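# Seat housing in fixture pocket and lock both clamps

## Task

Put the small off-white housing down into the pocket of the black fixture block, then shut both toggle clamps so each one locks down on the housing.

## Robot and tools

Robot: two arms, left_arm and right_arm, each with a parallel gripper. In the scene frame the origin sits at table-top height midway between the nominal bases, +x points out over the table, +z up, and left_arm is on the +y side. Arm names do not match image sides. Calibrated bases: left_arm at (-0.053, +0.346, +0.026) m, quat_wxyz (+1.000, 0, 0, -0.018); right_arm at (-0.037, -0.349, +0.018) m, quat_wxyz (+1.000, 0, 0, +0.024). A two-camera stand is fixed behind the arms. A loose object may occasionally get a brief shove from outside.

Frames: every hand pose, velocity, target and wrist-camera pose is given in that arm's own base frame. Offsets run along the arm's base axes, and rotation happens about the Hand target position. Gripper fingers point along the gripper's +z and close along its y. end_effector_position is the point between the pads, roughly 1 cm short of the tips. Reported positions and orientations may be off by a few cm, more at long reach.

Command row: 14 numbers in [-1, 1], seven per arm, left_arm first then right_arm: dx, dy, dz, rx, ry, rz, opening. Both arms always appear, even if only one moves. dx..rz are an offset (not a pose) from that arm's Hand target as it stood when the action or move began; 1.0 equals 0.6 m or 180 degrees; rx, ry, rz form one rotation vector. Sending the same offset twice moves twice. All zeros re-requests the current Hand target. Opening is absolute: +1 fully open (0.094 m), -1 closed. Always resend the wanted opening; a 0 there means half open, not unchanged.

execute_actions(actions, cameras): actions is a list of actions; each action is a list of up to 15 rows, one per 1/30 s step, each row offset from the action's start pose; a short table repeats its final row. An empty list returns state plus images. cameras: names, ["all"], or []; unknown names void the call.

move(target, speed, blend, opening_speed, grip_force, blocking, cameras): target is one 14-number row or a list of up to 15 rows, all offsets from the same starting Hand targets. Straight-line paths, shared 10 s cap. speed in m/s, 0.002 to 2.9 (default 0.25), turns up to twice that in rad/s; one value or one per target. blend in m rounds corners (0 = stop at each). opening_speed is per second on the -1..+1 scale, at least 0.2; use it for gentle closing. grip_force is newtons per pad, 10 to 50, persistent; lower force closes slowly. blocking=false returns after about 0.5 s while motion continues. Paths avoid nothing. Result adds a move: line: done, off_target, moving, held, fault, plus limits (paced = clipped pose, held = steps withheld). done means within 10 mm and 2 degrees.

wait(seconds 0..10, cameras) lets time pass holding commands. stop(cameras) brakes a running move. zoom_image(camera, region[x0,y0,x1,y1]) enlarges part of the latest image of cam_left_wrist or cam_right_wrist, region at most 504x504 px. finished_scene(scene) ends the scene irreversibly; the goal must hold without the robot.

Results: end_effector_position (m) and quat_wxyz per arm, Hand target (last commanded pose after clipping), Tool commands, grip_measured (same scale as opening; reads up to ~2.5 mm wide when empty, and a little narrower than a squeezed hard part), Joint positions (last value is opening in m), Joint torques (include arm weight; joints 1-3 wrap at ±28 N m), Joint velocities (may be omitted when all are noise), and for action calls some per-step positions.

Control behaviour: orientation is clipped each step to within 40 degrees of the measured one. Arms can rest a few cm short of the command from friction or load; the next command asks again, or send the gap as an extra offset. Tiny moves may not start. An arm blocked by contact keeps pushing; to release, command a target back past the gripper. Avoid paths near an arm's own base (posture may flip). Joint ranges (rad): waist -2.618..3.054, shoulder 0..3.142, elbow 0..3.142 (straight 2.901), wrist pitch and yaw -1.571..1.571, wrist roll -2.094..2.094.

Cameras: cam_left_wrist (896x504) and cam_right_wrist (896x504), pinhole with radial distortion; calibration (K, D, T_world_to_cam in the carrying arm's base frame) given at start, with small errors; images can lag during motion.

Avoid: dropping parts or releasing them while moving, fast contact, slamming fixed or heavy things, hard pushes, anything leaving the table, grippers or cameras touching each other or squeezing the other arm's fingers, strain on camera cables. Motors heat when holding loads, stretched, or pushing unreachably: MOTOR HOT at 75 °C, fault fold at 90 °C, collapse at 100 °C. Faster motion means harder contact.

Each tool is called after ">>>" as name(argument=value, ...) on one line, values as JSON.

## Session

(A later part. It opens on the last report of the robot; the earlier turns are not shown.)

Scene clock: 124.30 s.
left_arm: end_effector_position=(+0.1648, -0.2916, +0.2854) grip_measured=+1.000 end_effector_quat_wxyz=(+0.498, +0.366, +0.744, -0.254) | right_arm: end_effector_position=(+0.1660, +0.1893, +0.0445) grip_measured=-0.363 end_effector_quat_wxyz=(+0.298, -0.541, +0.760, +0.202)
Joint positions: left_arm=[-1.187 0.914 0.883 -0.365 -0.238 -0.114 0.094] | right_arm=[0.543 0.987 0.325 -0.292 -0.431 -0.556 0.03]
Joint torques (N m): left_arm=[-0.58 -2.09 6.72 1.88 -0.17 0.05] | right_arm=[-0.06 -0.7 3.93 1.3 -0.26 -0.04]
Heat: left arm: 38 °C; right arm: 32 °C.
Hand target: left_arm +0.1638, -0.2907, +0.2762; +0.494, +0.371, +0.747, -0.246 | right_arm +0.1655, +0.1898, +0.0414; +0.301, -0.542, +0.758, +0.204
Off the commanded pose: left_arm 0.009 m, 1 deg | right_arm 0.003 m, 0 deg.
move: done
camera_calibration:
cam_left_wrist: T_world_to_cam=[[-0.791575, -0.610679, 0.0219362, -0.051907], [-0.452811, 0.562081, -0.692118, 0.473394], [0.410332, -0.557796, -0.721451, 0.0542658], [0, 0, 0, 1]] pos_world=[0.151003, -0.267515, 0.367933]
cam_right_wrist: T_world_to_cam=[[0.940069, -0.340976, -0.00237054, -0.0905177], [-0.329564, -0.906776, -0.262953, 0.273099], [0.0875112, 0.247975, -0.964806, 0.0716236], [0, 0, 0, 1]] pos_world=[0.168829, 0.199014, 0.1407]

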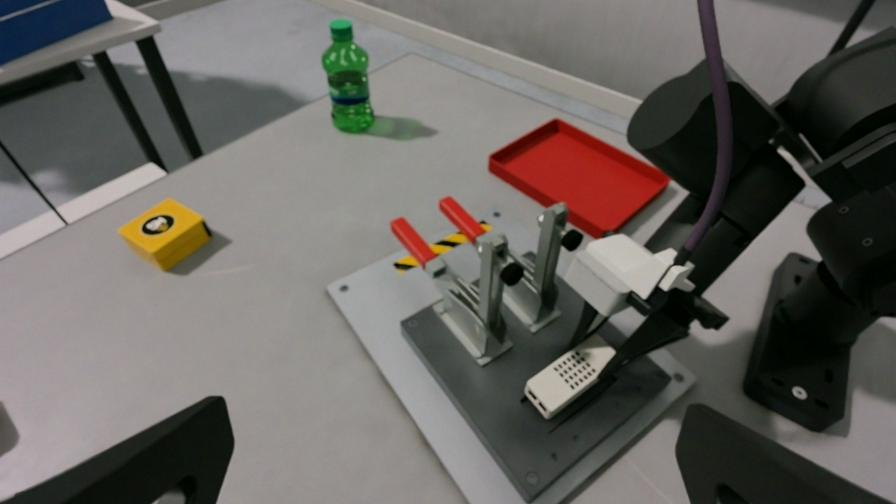

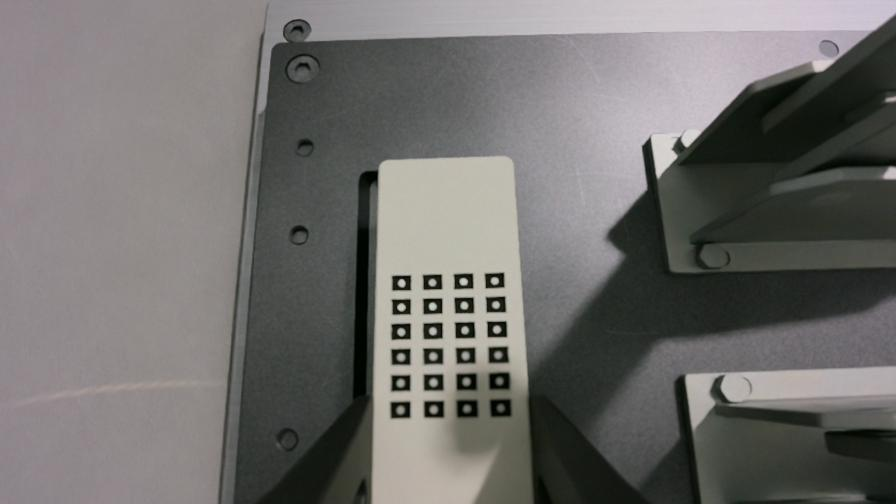

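>>> move(target=[[0,0,0,0,0,0,1,0.0,0.0,-0.018,0.0016,0.0047,0,-0.5]], speed=0.05, cameras=["cam_left_wrist","cam_right_wrist"])

>>> zoom_image(camera="cam_left_wrist", region=[505, 370, 625, 445])

>>> zoom_image(camera="cam_right_wrist", region=[340, 140, 560, 420])

Scene clock: 126.87 s.
left_arm: end_effector_position=(+0.1648, -0.2916, +0.2854) grip_measured=+1.000 end_effector_quat_wxyz=(+0.498, +0.366, +0.744, -0.254) | right_arm: end_effector_position=(+0.1703, +0.1929, +0.0395) grip_measured=-0.363 end_effector_quat_wxyz=(+0.307, -0.540, +0.756, +0.206)
Joint positions: left_arm=[-1.187 0.914 0.883 -0.365 -0.238 -0.114 0.094] | right_arm=[0.537 1.027 0.302 -0.209 -0.444 -0.556 0.03]
Joint torques (N m): left_arm=[-0.65 -2.1 6.75 1.89 -0.16 0.04] | right_arm=[-0.54 -0.38 3.4 1.19 -0.28 -0.06]
Heat: left arm: 38 °C; right arm: 33 °C.
Hand target: left_arm +0.1638, -0.2907, +0.2762; +0.494, +0.371, +0.747, -0.246 | right_arm +0.1656, +0.1897, +0.0305; +0.297, -0.539, +0.760, +0.209
Off the commanded pose: left_arm 0.009 m, 1 deg | right_arm 0.011 m, 1 deg.
move: off_target (right_arm)
camera_calibration:
cam_left_wrist: T_world_to_cam=[[-0.791575, -0.610679, 0.0219362, -0.051907], [-0.452811, 0.562081, -0.692118, 0.473394], [0.410332, -0.557796, -0.721451, 0.0542658], [0, 0, 0, 1]] pos_world=[0.151003, -0.267515, 0.367933]
cam_right_wrist: T_world_to_cam=[[0.94091, -0.338654, 0.00157334, -0.0940676], [-0.324282, -0.9023, -0.284069, 0.275535], [0.0976206, 0.266773, -0.958803, 0.0598388], [0, 0, 0, 1]] pos_world=[0.172019, 0.200796, 0.135793]

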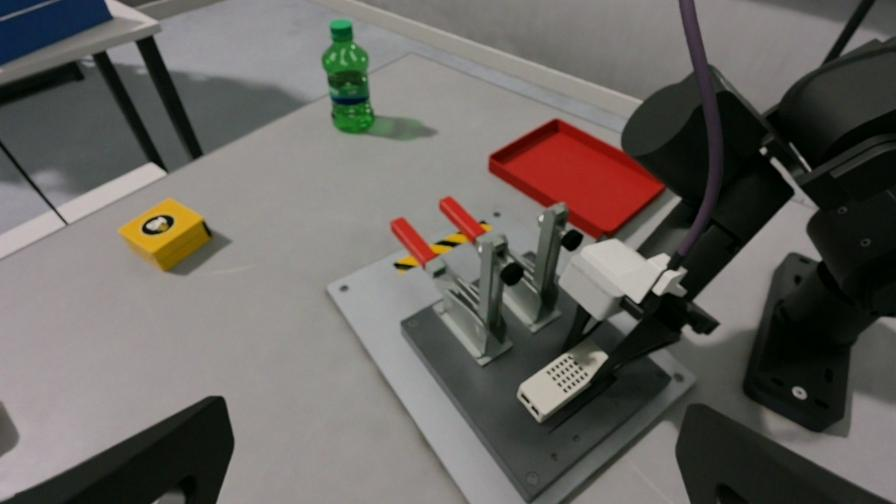

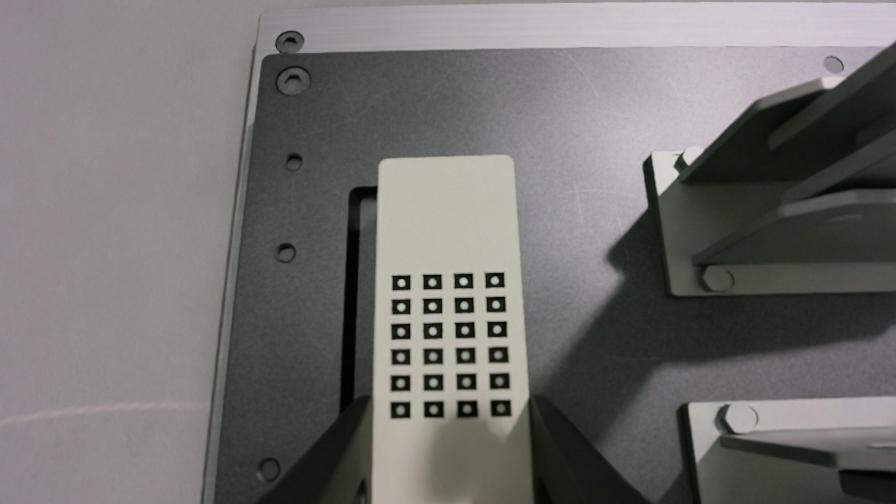

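Scaled by 4.200 from the camera's 896x504 image, which has a finer 1280x720 frame.

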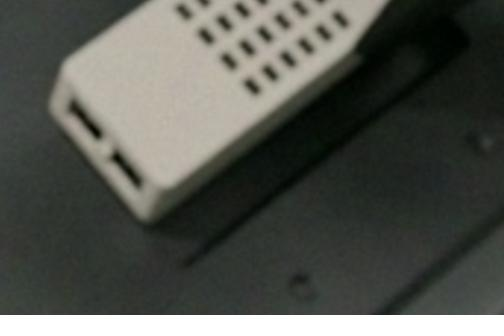

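Scaled by 1.800 from the camera's 896x504 image, which has a finer 1280x720 frame.

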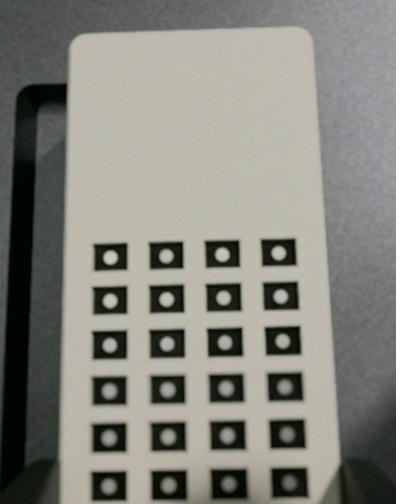

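>>> move(target=[[0,0,0,0,0,0,1,-0.02,0.0,0.04,0.0,0.0,0,-0.5],[0,0,0,0,0,0,1,0.012,0.001,0.035,0,0,0,-0.5],[0,0,0,0,0,0,1,-0.008,-0.001,0.03,0,0,0,-0.5],[0,0,0,0,0,0,1,0.003,0.0005,0.025,0,0,0,-0.5],[0,0,0,0,0,0,1,-0.001,0.0005,0.018,0,0,0,-0.5]], speed=[0.1,0.1,0.08,0.06,0.05], blend=0.001)

>>> move(target=[0,0,0,0,0,0,1,0.0,0.0,-0.0117,0,0,0,-0.5], speed=0.03, cameras=["cam_left_wrist","cam_right_wrist"])

>>> zoom_image(camera="cam_left_wrist", region=[505, 370, 625, 445])

>>> zoom_image(camera="cam_right_wrist", region=[340, 140, 560, 420])

Scene clock: 130.83 s.
left_arm: end_effector_position=(+0.1648, -0.2916, +0.2854) grip_measured=+1.000 end_effector_quat_wxyz=(+0.498, +0.366, +0.744, -0.254) | right_arm: end_effector_position=(+0.1645, +0.1882, +0.0425) grip_measured=-0.363 end_effector_quat_wxyz=(+0.292, -0.538, +0.764, +0.207)
Joint positions: left_arm=[-1.187 0.914 0.883 -0.365 -0.238 -0.114 0.094] | right_arm=[0.532 0.994 0.323 -0.297 -0.445 -0.554 0.03]
Joint torques (N m): left_arm=[-0.62 -2.15 6.65 1.88 -0.16 0.05] | right_arm=[0.21 -0.64 4.33 1.3 -0.31 -0.04]
Heat: left arm: 38 °C; right arm: 33 °C.
Hand target: left_arm +0.1638, -0.2907, +0.2762; +0.494, +0.371, +0.747, -0.246 | right_arm +0.1650, +0.1900, +0.0414; +0.297, -0.539, +0.760, +0.209
Off the commanded pose: left_arm 0.009 m, 1 deg | right_arm 0.002 m, 1 deg.
move: done

Scene clock: 131.77 s.
left_arm: end_effector_position=(+0.1648, -0.2916, +0.2854) grip_measured=+1.000 end_effector_quat_wxyz=(+0.498, +0.366, +0.744, -0.254) | right_arm: end_effector_position=(+0.1686, +0.1905, +0.0406) grip_measured=-0.363 end_effector_quat_wxyz=(+0.301, -0.538, +0.760, +0.206)
Joint positions: left_arm=[-1.187 0.914 0.883 -0.365 -0.238 -0.114 0.094] | right_arm=[0.532 1.014 0.31 -0.244 -0.444 -0.554 0.03]
Joint torques (N m): left_arm=[-0.69 -2.09 6.68 1.84 -0.13 0.03] | right_arm=[0.17 -0.53 3.67 1.24 -0.27 -0.05]
Heat: left arm: 38 °C; right arm: 33 °C.
Hand target: left_arm +0.1638, -0.2907, +0.2762; +0.494, +0.371, +0.747, -0.246 | right_arm +0.1650, +0.1900, +0.0343; +0.297, -0.539, +0.760, +0.209
Off the commanded pose: left_arm 0.009 m, 1 deg | right_arm 0.007 m, 1 deg.
move: done
camera_calibration:
cam_left_wrist: T_world_to_cam=[[-0.791575, -0.610679, 0.0219362, -0.051907], [-0.452811, 0.562081, -0.692118, 0.473394], [0.410332, -0.557796, -0.721451, 0.0542658], [0, 0, 0, 1]] pos_world=[0.151003, -0.267515, 0.367933]
cam_right_wrist: T_world_to_cam=[[0.938822, -0.344311, -0.0079117, -0.0915267], [-0.333167, -0.902135, -0.274138, 0.274233], [0.0872515, 0.260003, -0.961658, 0.0649282], [0, 0, 0, 1]] pos_world=[0.171628, 0.199, 0.136892]

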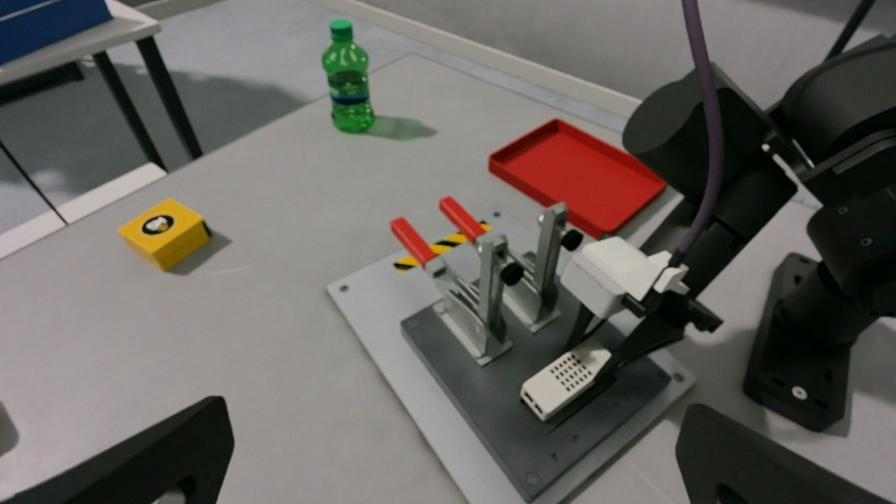

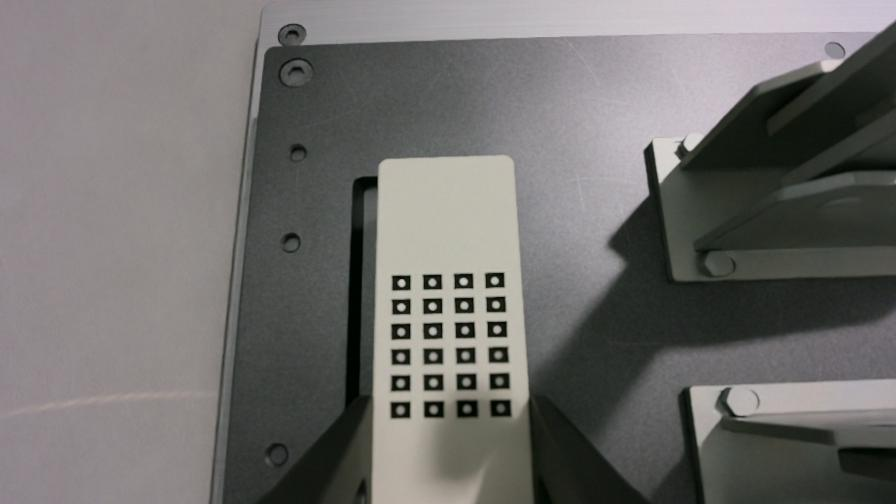

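Scaled by 4.200 from the camera's 896x504 image, which has a finer 1280x720 frame.

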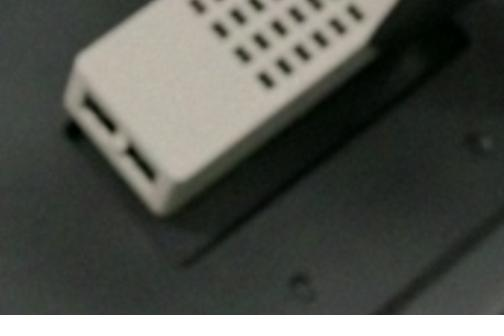

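Scaled by 1.800 from the camera's 896x504 image, which has a finer 1280x720 frame.

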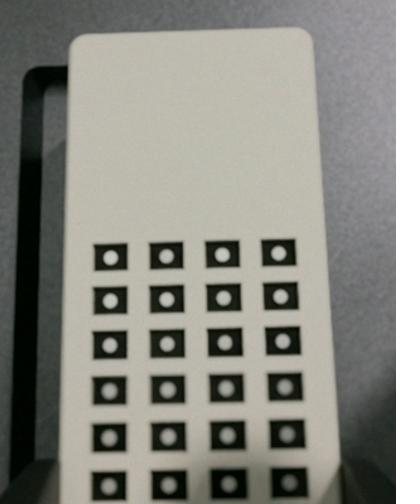

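>>> move(target=[[0,0,0,0,0,0,1,0.0,0.002,0.085,0.0,0.0,0,-0.5],[0,0,0,0,0,0,1,0.0,0.002,0.006,0,0,0,-0.5]], speed=[0.15,0.08], blend=0.001, cameras=["cam_right_wrist"])

>>> zoom_image(camera="cam_right_wrist", region=[340, 140, 560, 420])

Scene clock: 134.10 s.
left_arm: end_effector_position=(+0.1648, -0.2916, +0.2854) grip_measured=+1.000 end_effector_quat_wxyz=(+0.498, +0.366, +0.744, -0.254) | right_arm: end_effector_position=(+0.1619, +0.1884, +0.0389) grip_measured=-0.363 end_effector_quat_wxyz=(+0.284, -0.538, +0.766, +0.208)
Joint positions: left_arm=[-1.187 0.914 0.883 -0.365 -0.238 -0.114 0.094] | right_arm=[0.543 1.005 0.32 -0.296 -0.439 -0.547 0.03]
Joint torques (N m): left_arm=[-0.58 -2.14 6.69 1.89 -0.18 0.05] | right_arm=[-0.09 -0.54 3.86 1.49 -0.28 -0.05]
Heat: left arm: 38 °C; right arm: 33 °C.
Hand target: left_arm +0.1638, -0.2907, +0.2762; +0.494, +0.371, +0.747, -0.246 | right_arm +0.1649, +0.1912, +0.0379; +0.297, -0.540, +0.760, +0.209
Off the commanded pose: left_arm 0.009 m, 1 deg | right_arm 0.004 m, 2 deg.
move: done
camera_calibration:
cam_right_wrist: T_world_to_cam=[[0.939042, -0.342463, -0.0303275, -0.0853909], [-0.339059, -0.907867, -0.24661, 0.270533], [0.0569215, 0.24186, -0.96864, 0.0729544], [0, 0, 0, 1]] pos_world=[0.16776, 0.19872, 0.134793]
Images, in order (width x height): cam_right_wrist 896x504.

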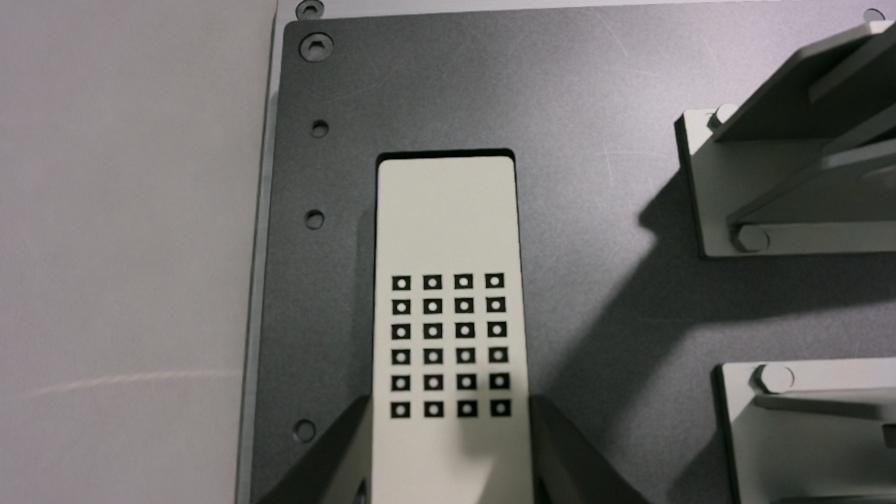

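Scaled by 1.800 from the camera's 896x504 image, which has a finer 1280x720 frame.

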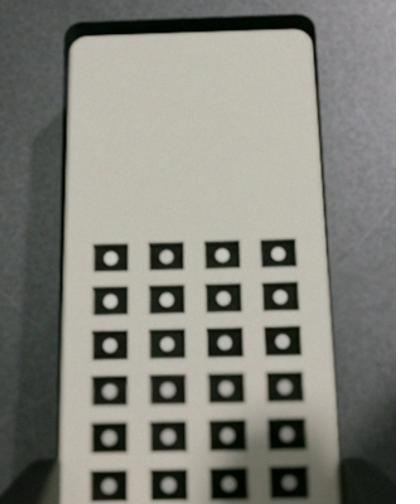

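>>> execute_actions(actions=[], cameras=["cam_left_wrist"])

>>> zoom_image(camera="cam_left_wrist", region=[505, 370, 625, 445])

Scene clock: 135.43 s.
left_arm: end_effector_position=(+0.1648, -0.2916, +0.2854) grip_measured=+1.000 end_effector_quat_wxyz=(+0.498, +0.366, +0.744, -0.254) | right_arm: end_effector_position=(+0.1619, +0.1884, +0.0389) grip_measured=-0.363 end_effector_quat_wxyz=(+0.284, -0.538, +0.766, +0.208)
Joint positions: left_arm=[-1.187 0.914 0.883 -0.365 -0.238 -0.114 0.094] | right_arm=[0.543 1.005 0.32 -0.296 -0.439 -0.547 0.03]
Joint velocities: within noise
Joint torques (N m): left_arm=[-0.61 -2.1 6.57 1.87 -0.18 0.04] | right_arm=[-0.12 -0.53 3.85 1.47 -0.28 -0.05]
Heat: left arm: 38 °C; right arm: 33 °C.
Hand target: left_arm +0.1638, -0.2907, +0.2762; +0.494, +0.371, +0.747, -0.246 | right_arm +0.1649, +0.1912, +0.0379; +0.297, -0.540, +0.760, +0.209
Tool commands: left_gripper/opening=+1.0 right_gripper/opening=-0.5
Off the commanded pose: left_arm 0.009 m, 1 deg | right_arm 0.004 m, 2 deg.
camera_calibration:
cam_left_wrist: T_world_to_cam=[[-0.791575, -0.610679, 0.0219362, -0.051907], [-0.452811, 0.562081, -0.692118, 0.473394], [0.410332, -0.557796, -0.721451, 0.0542658], [0, 0, 0, 1]] pos_world=[0.151003, -0.267515, 0.367933]
Images, in order (width x height): cam_left_wrist 896x504.

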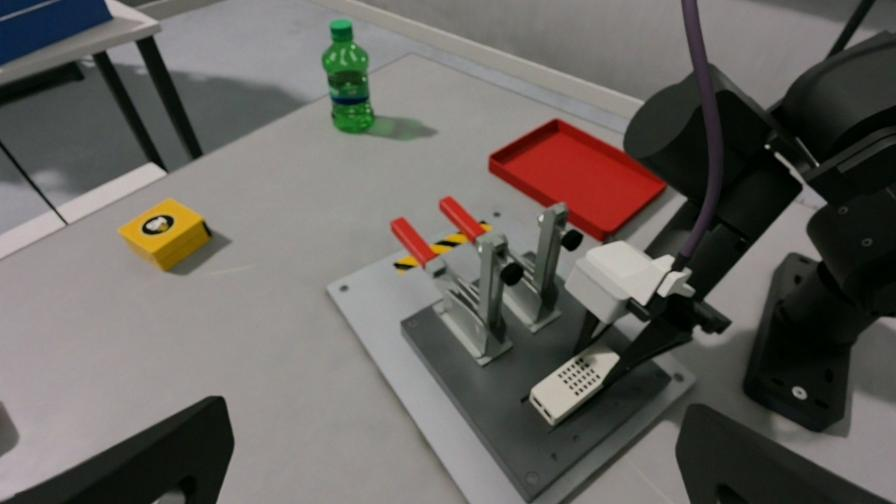

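Scaled by 4.200 from the camera's 896x504 image, which has a finer 1280x720 frame.

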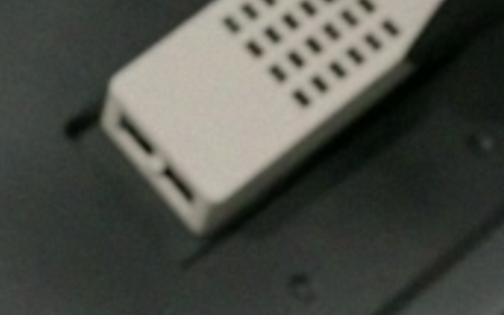

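>>> move(target=[[0,0,0,0,0,0,1,0.0045,0.0073,0.08,0.0033,-0.004,0.0015,-0.5],[0,0,0,0,0,0,1,0.0045,0.0073,-0.002,0.0033,-0.004,0.0015,-0.5]], speed=[0.15,0.08], blend=0.001, cameras=["all"])

>>> zoom_image(camera="cam_left_wrist", region=[505, 370, 625, 445])

>>> zoom_image(camera="cam_right_wrist", region=[340, 140, 560, 420])

Scene clock: 138.30 s.
left_arm: end_effector_position=(+0.1648, -0.2916, +0.2854) grip_measured=+1.000 end_effector_quat_wxyz=(+0.498, +0.366, +0.744, -0.254) | right_arm: end_effector_position=(+0.1644, +0.1940, +0.0381) grip_measured=-0.363 end_effector_quat_wxyz=(+0.293, -0.541, +0.759, +0.213)
Joint positions: left_arm=[-1.187 0.914 0.883 -0.365 -0.238 -0.114 0.094] | right_arm=[0.552 1.03 0.312 -0.241 -0.447 -0.542 0.03]
Joint torques (N m): left_arm=[-0.59 -2.09 6.75 1.93 -0.16 0.02] | right_arm=[0.05 -0.7 4 1.45 -0.18 -0.03]
Heat: left arm: 38 °C; right arm: 33 °C.
Hand target: left_arm +0.1638, -0.2907, +0.2762; +0.494, +0.371, +0.747, -0.246 | right_arm +0.1677, +0.1956, +0.0368; +0.304, -0.541, +0.755, +0.211
Off the commanded pose: left_arm 0.009 m, 1 deg | right_arm 0.004 m, 1 deg.
move: done
camera_calibration:
cam_left_wrist: T_world_to_cam=[[-0.791575, -0.610679, 0.0219362, -0.051907], [-0.452811, 0.562081, -0.692118, 0.473394], [0.410332, -0.557796, -0.721451, 0.0542658], [0, 0, 0, 1]] pos_world=[0.151003, -0.267515, 0.367933]
cam_right_wrist: T_world_to_cam=[[0.94273, -0.332612, -0.0250806, -0.0886123], [-0.326951, -0.90656, -0.266932, 0.274819], [0.0660475, 0.259845, -0.963389, 0.0656551], [0, 0, 0, 1]] pos_world=[0.169054, 0.202606, 0.134387]

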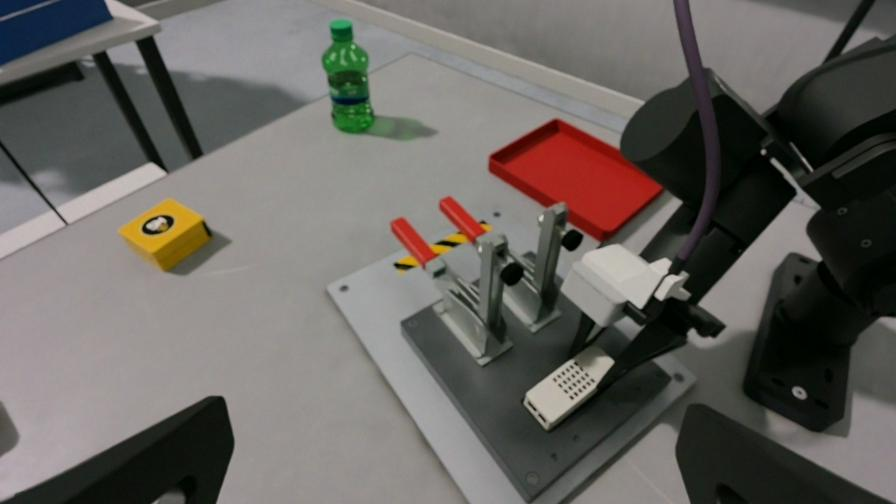

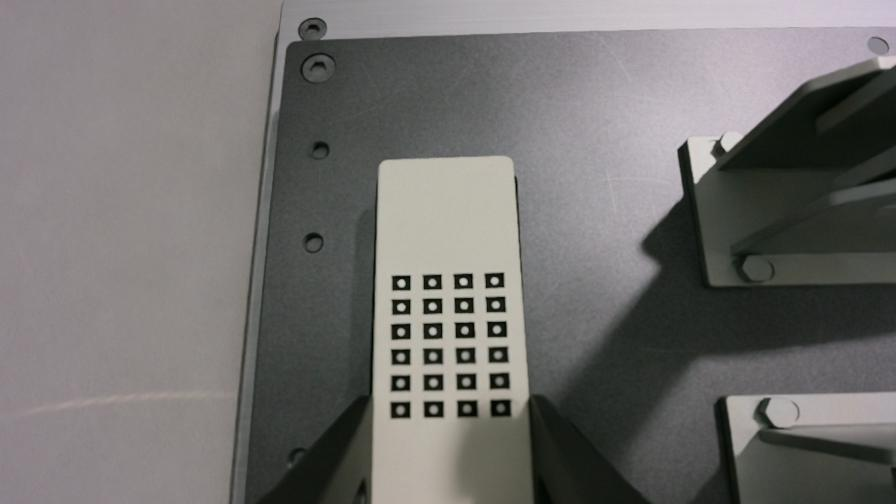

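Scaled by 4.200 from the camera's 896x504 image, which has a finer 1280x720 frame.

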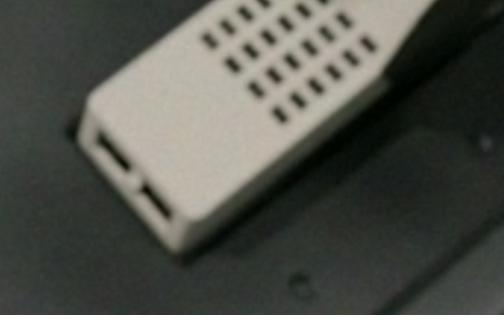

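Scaled by 1.800 from the camera's 896x504 image, which has a finer 1280x720 frame.

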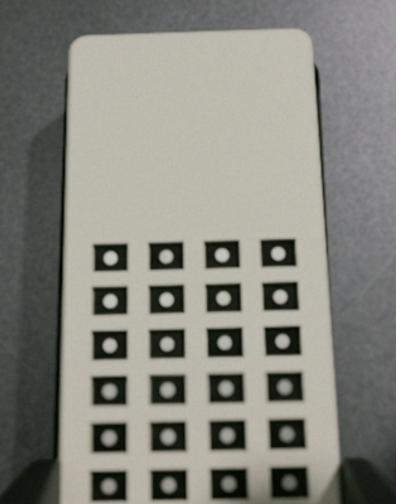

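>>> move(target=[[0,0,0,0,0,0,1,0.0018,-0.0028,0.075,0,-0.0005,-0.0015,-0.5],[0,0,0,0,0,0,1,0.0018,-0.0028,-0.014,0,-0.0005,-0.0015,-0.5]], speed=[0.15,0.08], blend=0.001, cameras=["all"])

>>> zoom_image(camera="cam_left_wrist", region=[505, 370, 625, 445])

>>> zoom_image(camera="cam_right_wrist", region=[340, 140, 560, 420])

Scene clock: 141.03 s.
left_arm: end_effector_position=(+0.1648, -0.2916, +0.2854) grip_measured=+1.000 end_effector_quat_wxyz=(+0.498, +0.366, +0.744, -0.254) | right_arm: end_effector_position=(+0.1643, +0.1960, +0.0343) grip_measured=-0.363 end_effector_quat_wxyz=(+0.297, -0.541, +0.756, +0.219)
Joint positions: left_arm=[-1.187 0.914 0.883 -0.365 -0.238 -0.114 0.094] | right_arm=[0.548 1.048 0.29 -0.19 -0.463 -0.542 0.03]
Joint torques (N m): left_arm=[-0.64 -2.15 6.75 1.88 -0.2 0.05] | right_arm=[-0.53 -0.08 3.38 1.48 -0.06 -0.09]
Heat: left arm: 38 °C; right arm: 33 °C.
Hand target: left_arm +0.1638, -0.2907, +0.2762; +0.494, +0.371, +0.747, -0.246 | right_arm +0.1688, +0.1939, +0.0283; +0.305, -0.539, +0.756, +0.210
Off the commanded pose: left_arm 0.009 m, 1 deg | right_arm 0.008 m, 1 deg.
move: done
camera_calibration:
cam_left_wrist: T_world_to_cam=[[-0.791575, -0.610679, 0.0219362, -0.051907], [-0.452811, 0.562081, -0.692118, 0.473394], [0.410332, -0.557796, -0.721451, 0.0542658], [0, 0, 0, 1]] pos_world=[0.151003, -0.267515, 0.367933]
cam_right_wrist: T_world_to_cam=[[0.944574, -0.327075, -0.0283278, -0.0892114], [-0.3214, -0.903678, -0.282963, 0.274621], [0.0669509, 0.276384, -0.958712, 0.0578871], [0, 0, 0, 1]] pos_world=[0.168654, 0.202991, 0.130678]

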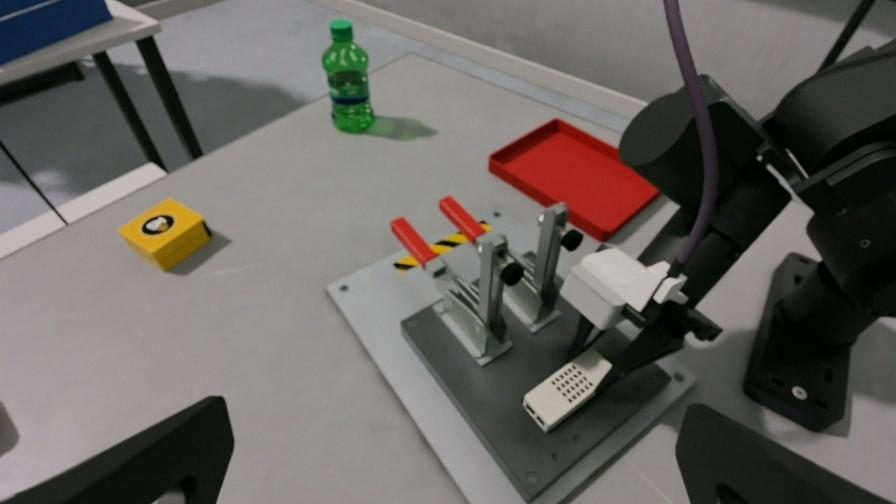

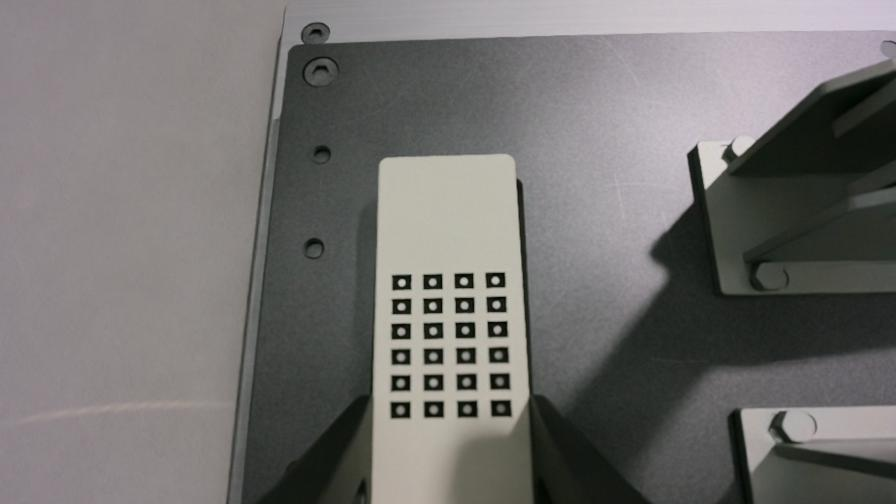

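Scaled by 4.200 from the camera's 896x504 image, which has a finer 1280x720 frame.

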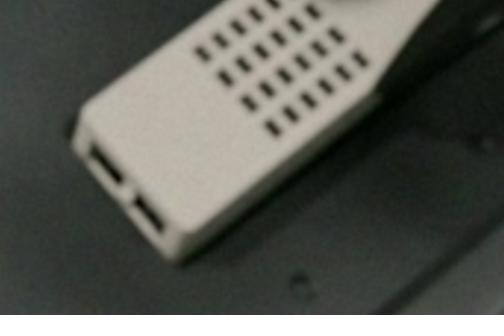

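Scaled by 1.800 from the camera's 896x504 image, which has a finer 1280x720 frame.

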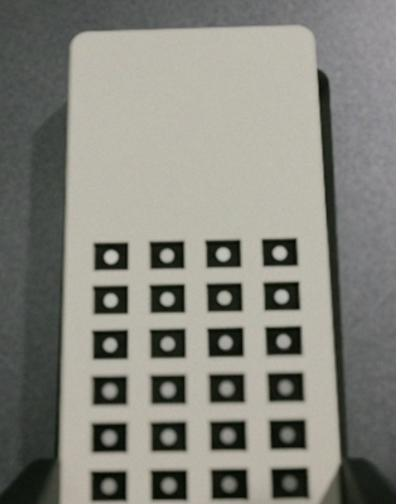

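>>> move(target=[[0,0,0,0,0,0,1,0.003,-0.006,0.09,0,0,0.0,-0.5],[0,0,0,0,0,0,1,0.003,-0.006,0.0,0,0,0.0,-0.5]], speed=[0.15,0.08], blend=0.001, cameras=["all"])

>>> zoom_image(camera="cam_left_wrist", region=[505, 370, 625, 445])

>>> zoom_image(camera="cam_right_wrist", region=[340, 140, 560, 420])

Scene clock: 143.57 s.
left_arm: end_effector_position=(+0.1648, -0.2916, +0.2854) grip_measured=+1.000 end_effector_quat_wxyz=(+0.498, +0.366, +0.744, -0.254) | right_arm: end_effector_position=(+0.1729, +0.1946, +0.0392) grip_measured=-0.363 end_effector_quat_wxyz=(+0.312, -0.540, +0.751, +0.214)
Joint positions: left_arm=[-1.187 0.914 0.883 -0.365 -0.238 -0.114 0.094] | right_arm=[0.521 1.048 0.297 -0.177 -0.471 -0.567 0.03]
Joint torques (N m): left_arm=[-0.7 -2.17 6.68 1.88 -0.17 0.03] | right_arm=[-0.44 -0.13 3.1 1.29 -0.13 -0.09]
Heat: left arm: 38 °C; right arm: 33 °C.
Hand target: left_arm +0.1638, -0.2907, +0.2761; +0.494, +0.371, +0.747, -0.246 | right_arm +0.1706, +0.1904, +0.0283; +0.305, -0.539, +0.756, +0.209
Off the commanded pose: left_arm 0.009 m, 1 deg | right_arm 0.012 m, 1 deg.
move: off_target (right_arm)
camera_calibration:
cam_left_wrist: T_world_to_cam=[[-0.791575, -0.610679, 0.0219362, -0.051907], [-0.452811, 0.562081, -0.692118, 0.473394], [0.410332, -0.557796, -0.721451, 0.0542658], [0, 0, 0, 1]] pos_world=[0.151003, -0.267515, 0.367933]
cam_right_wrist: T_world_to_cam=[[0.943317, -0.331887, -0.00220873, -0.0975367], [-0.317019, -0.899047, -0.302015, 0.276691], [0.0982489, 0.285596, -0.953301, 0.0550009], [0, 0, 0, 1]] pos_world=[0.174321, 0.20068, 0.135782]

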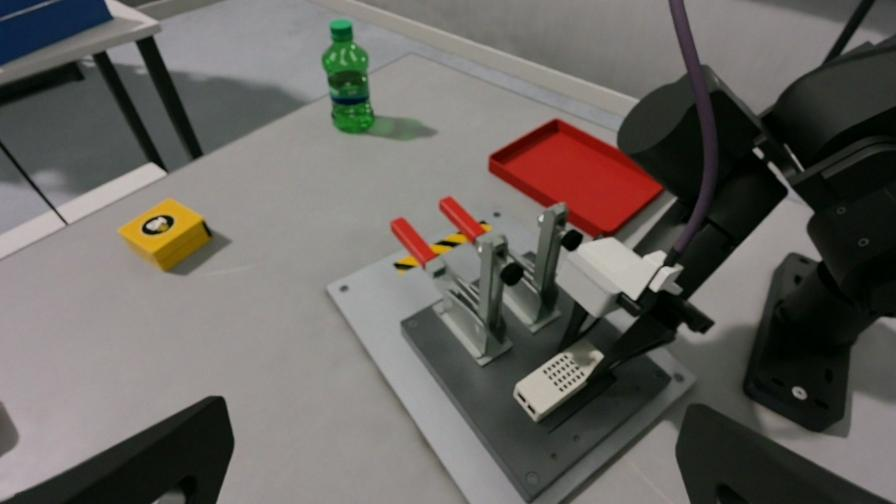

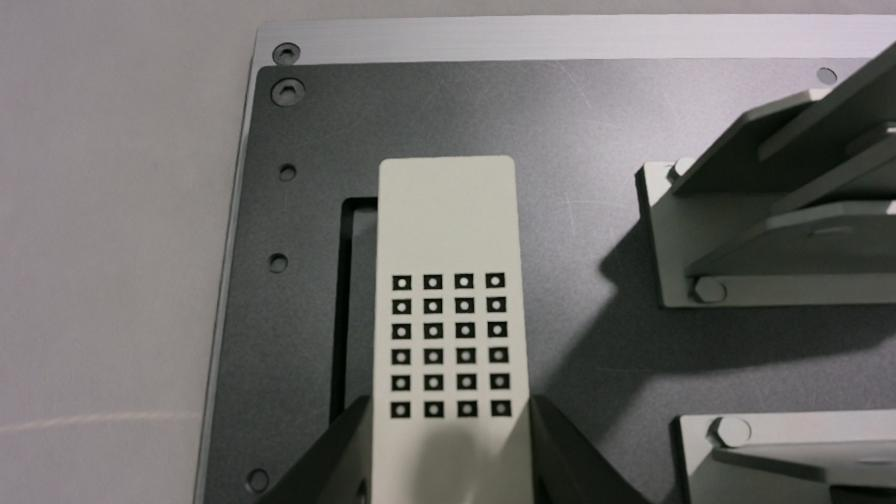

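Scaled by 4.200 from the camera's 896x504 image, which has a finer 1280x720 frame.

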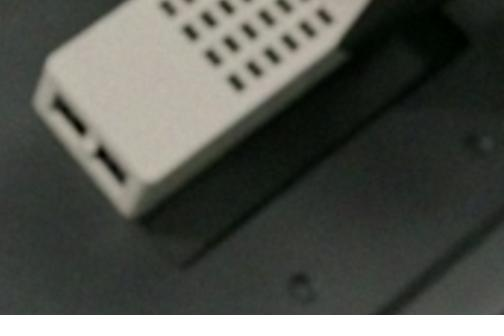

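Scaled by 1.800 from the camera's 896x504 image, which has a finer 1280x720 frame.

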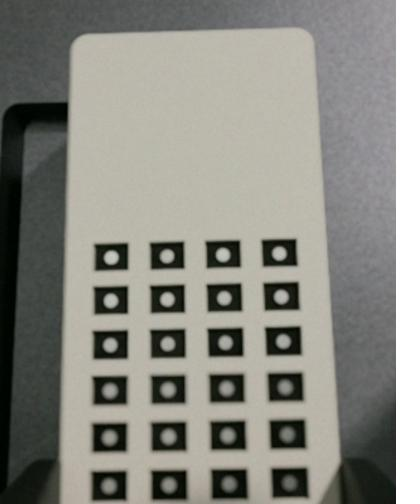

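>>> move(target=[[0,0,0,0,0,0,1,-0.005,0.003,0.09,0,0,0.0,-0.5],[0,0,0,0,0,0,1,-0.005,0.003,0.0,0,0,0.0,-0.5]], speed=[0.15,0.08], blend=0.001)

Scene clock: 146.03 s.
left_arm: end_effector_position=(+0.1648, -0.2916, +0.2854) grip_measured=+1.000 end_effector_quat_wxyz=(+0.498, +0.366, +0.744, -0.254) | right_arm: end_effector_position=(+0.1643, +0.1951, +0.0362) grip_measured=-0.363 end_effector_quat_wxyz=(+0.301, -0.541, +0.753, +0.222)
Joint positions: left_arm=[-1.187 0.914 0.883 -0.365 -0.238 -0.114 0.094] | right_arm=[0.536 1.037 0.288 -0.196 -0.477 -0.553 0.03]
Joint torques (N m): left_arm=[-0.62 -2.09 6.82 1.87 -0.2 0.04] | right_arm=[-0.08 -0.13 3.29 1.45 0.05 -0.05]
Heat: left arm: 39 °C; right arm: 33 °C.
Hand target: left_arm +0.1638, -0.2907, +0.2761; +0.494, +0.371, +0.747, -0.246 | right_arm +0.1675, +0.1921, +0.0283; +0.305, -0.539, +0.756, +0.209
Off the commanded pose: left_arm 0.009 m, 1 deg | right_arm 0.009 m, 2 deg.
move: done

>>> move(target=[0,0,0,0,0,0,1,0.012,-0.008,-0.002,0,0,0.0,-0.5], speed=0.008, cameras=["all"])

>>> zoom_image(camera="cam_left_wrist", region=[505, 370, 625, 445])

>>> zoom_image(camera="cam_right_wrist", region=[340, 140, 560, 420])

Scene clock: 148.23 s.
left_arm: end_effector_position=(+0.1648, -0.2916, +0.2854) grip_measured=+1.000 end_effector_quat_wxyz=(+0.498, +0.366, +0.744, -0.254) | right_arm: end_effector_position=(+0.1647, +0.1942, +0.0345) grip_measured=-0.363 end_effector_quat_wxyz=(+0.297, -0.537, +0.752, +0.239)
Joint positions: left_arm=[-1.187 0.914 0.883 -0.365 -0.238 -0.114 0.094] | right_arm=[0.497 1.067 0.288 -0.187 -0.53 -0.574 0.03]
Joint torques (N m): left_arm=[-0.58 -2.14 6.72 1.92 -0.17 0.04] | right_arm=[-1.29 -0.18 4.08 1.3 0.32 -0.32]
Heat: left arm: 39 °C; right arm: 33 °C.
Hand target: left_arm +0.1638, -0.2907, +0.2761; +0.494, +0.371, +0.747, -0.246 | right_arm +0.1747, +0.1874, +0.0271; +0.305, -0.539, +0.756, +0.210
Off the commanded pose: left_arm 0.009 m, 1 deg | right_arm 0.014 m, 4 deg.
move: off_target (right_arm)
camera_calibration:
cam_left_wrist: T_world_to_cam=[[-0.791575, -0.610679, 0.0219362, -0.051907], [-0.452811, 0.562081, -0.692118, 0.473394], [0.410332, -0.557796, -0.721451, 0.0542658], [0, 0, 0, 1]] pos_world=[0.151003, -0.267515, 0.367933]
cam_right_wrist: T_world_to_cam=[[0.947011, -0.315783, -0.058742, -0.0917152], [-0.318228, -0.897599, -0.305036, 0.272349], [0.0435984, 0.307566, -0.950528, 0.0560332], [0, 0, 0, 1]] pos_world=[0.171081, 0.198264, 0.13095]

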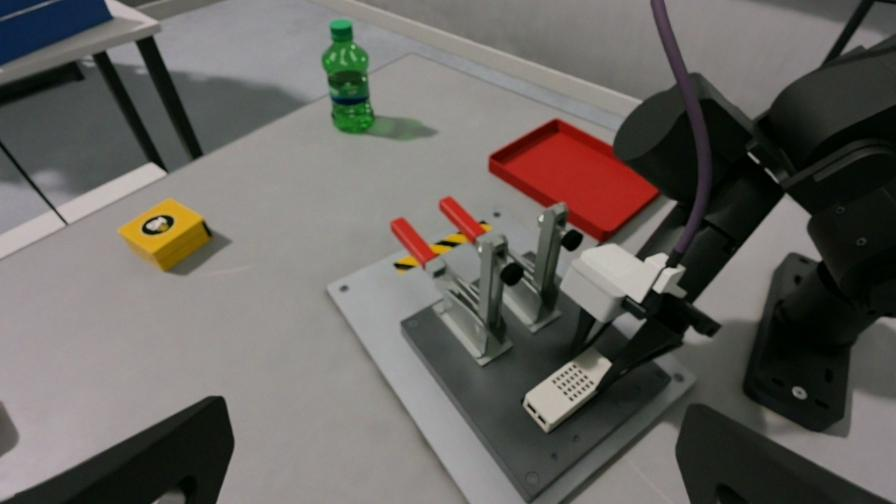

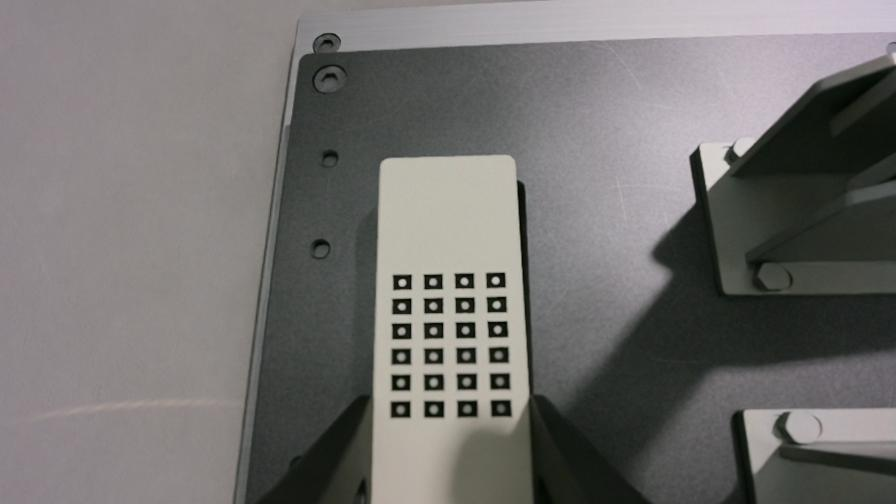

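Scaled by 4.200 from the camera's 896x504 image, which has a finer 1280x720 frame.

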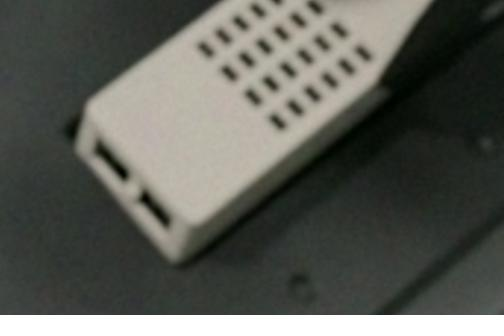

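Scaled by 1.800 from the camera's 896x504 image, which has a finer 1280x720 frame.

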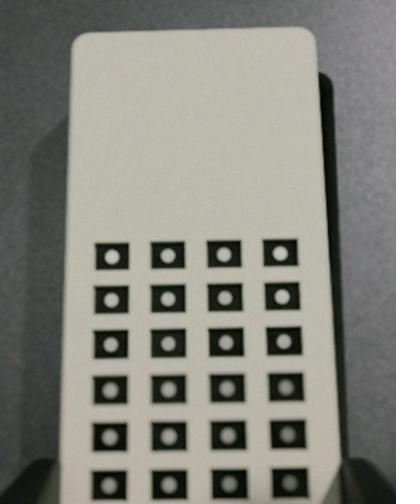

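>>> move(target=[[0,0,0,0,0,0,1,-0.0108,0.0095,0.09,0,0,0.0,-0.5],[0,0,0,0,0,0,1,-0.0108,0.0095,0.0158,0,0,0.0,-0.5]], speed=[0.15,0.08], blend=0.001, cameras=["cam_left_wrist","cam_right_wrist"])

>>> zoom_image(camera="cam_left_wrist", region=[505, 370, 625, 445])

>>> zoom_image(camera="cam_right_wrist", region=[340, 140, 560, 420])

Scene clock: 156.83 s.
left_arm: end_effector_position=(+0.1648, -0.2916, +0.2854) grip_measured=+1.000 end_effector_quat_wxyz=(+0.498, +0.366, +0.744, -0.254) | right_arm: end_effector_position=(+0.1658, +0.1919, +0.0393) grip_measured=-0.363 end_effector_quat_wxyz=(+0.297, -0.540, +0.758, +0.212)
Joint positions: left_arm=[-1.187 0.914 0.883 -0.365 -0.238 -0.114 0.094] | right_arm=[0.535 1.021 0.31 -0.245 -0.456 -0.556 0.03]
Joint torques (N m): left_arm=[-0.76 -2.13 6.67 1.88 -0.2 0.05] | right_arm=[0.29 -0.55 3.78 1.44 -0.14 0.02]
Heat: left arm: 39 °C; right arm: 34 °C.
Hand target: left_arm +0.1638, -0.2907, +0.2761; +0.494, +0.371, +0.747, -0.246 | right_arm +0.1682, +0.1930, +0.0365; +0.305, -0.539, +0.756, +0.209
Off the commanded pose: left_arm 0.009 m, 1 deg | right_arm 0.004 m, 1 deg.
move: done
camera_calibration:
cam_left_wrist: T_world_to_cam=[[-0.791575, -0.610679, 0.0219362, -0.051907], [-0.452811, 0.562081, -0.692118, 0.473394], [0.410332, -0.557796, -0.721451, 0.0542658], [0, 0, 0, 1]] pos_world=[0.151003, -0.267515, 0.367933]
cam_right_wrist: T_world_to_cam=[[0.94241, -0.333882, -0.0196507, -0.0905896], [-0.326315, -0.904985, -0.272986, 0.273525], [0.0733616, 0.263677, -0.961817, 0.0651874], [0, 0, 0, 1]] pos_world=[0.169846, 0.200101, 0.135587]

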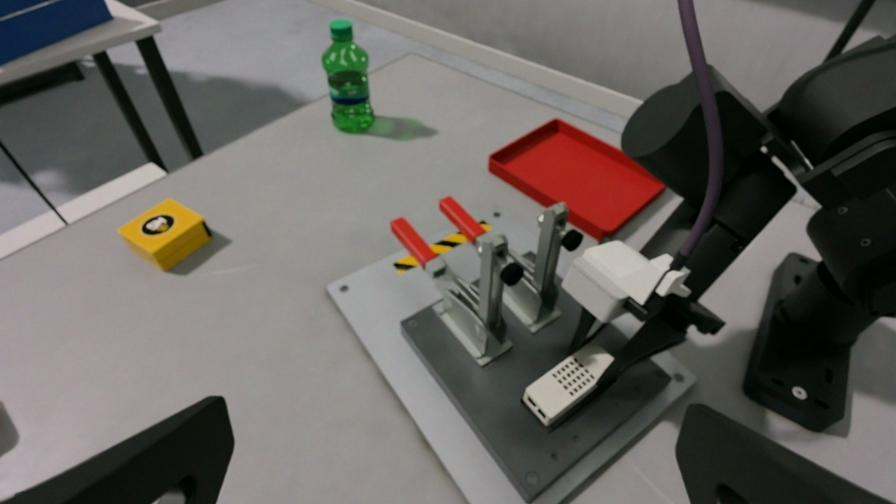

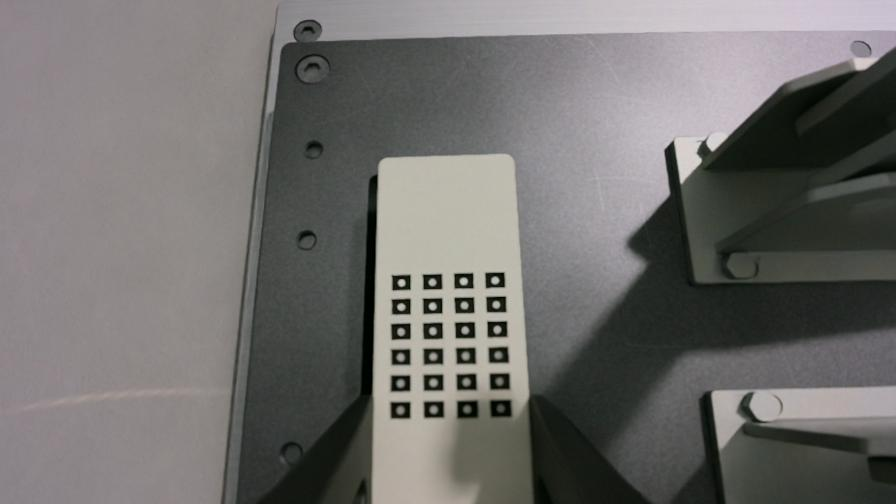

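Scaled by 4.200 from the camera's 896x504 image, which has a finer 1280x720 frame.

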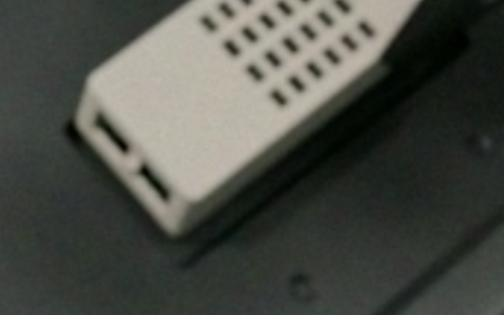

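Scaled by 1.800 from the camera's 896x504 image, which has a finer 1280x720 frame.

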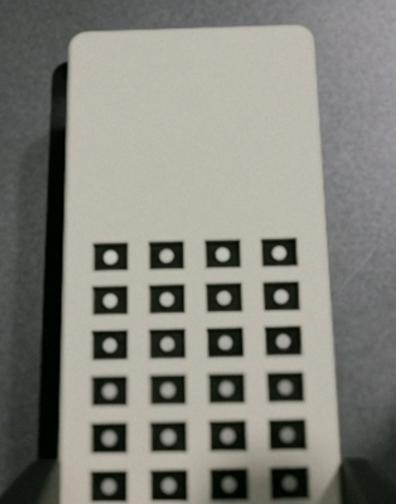

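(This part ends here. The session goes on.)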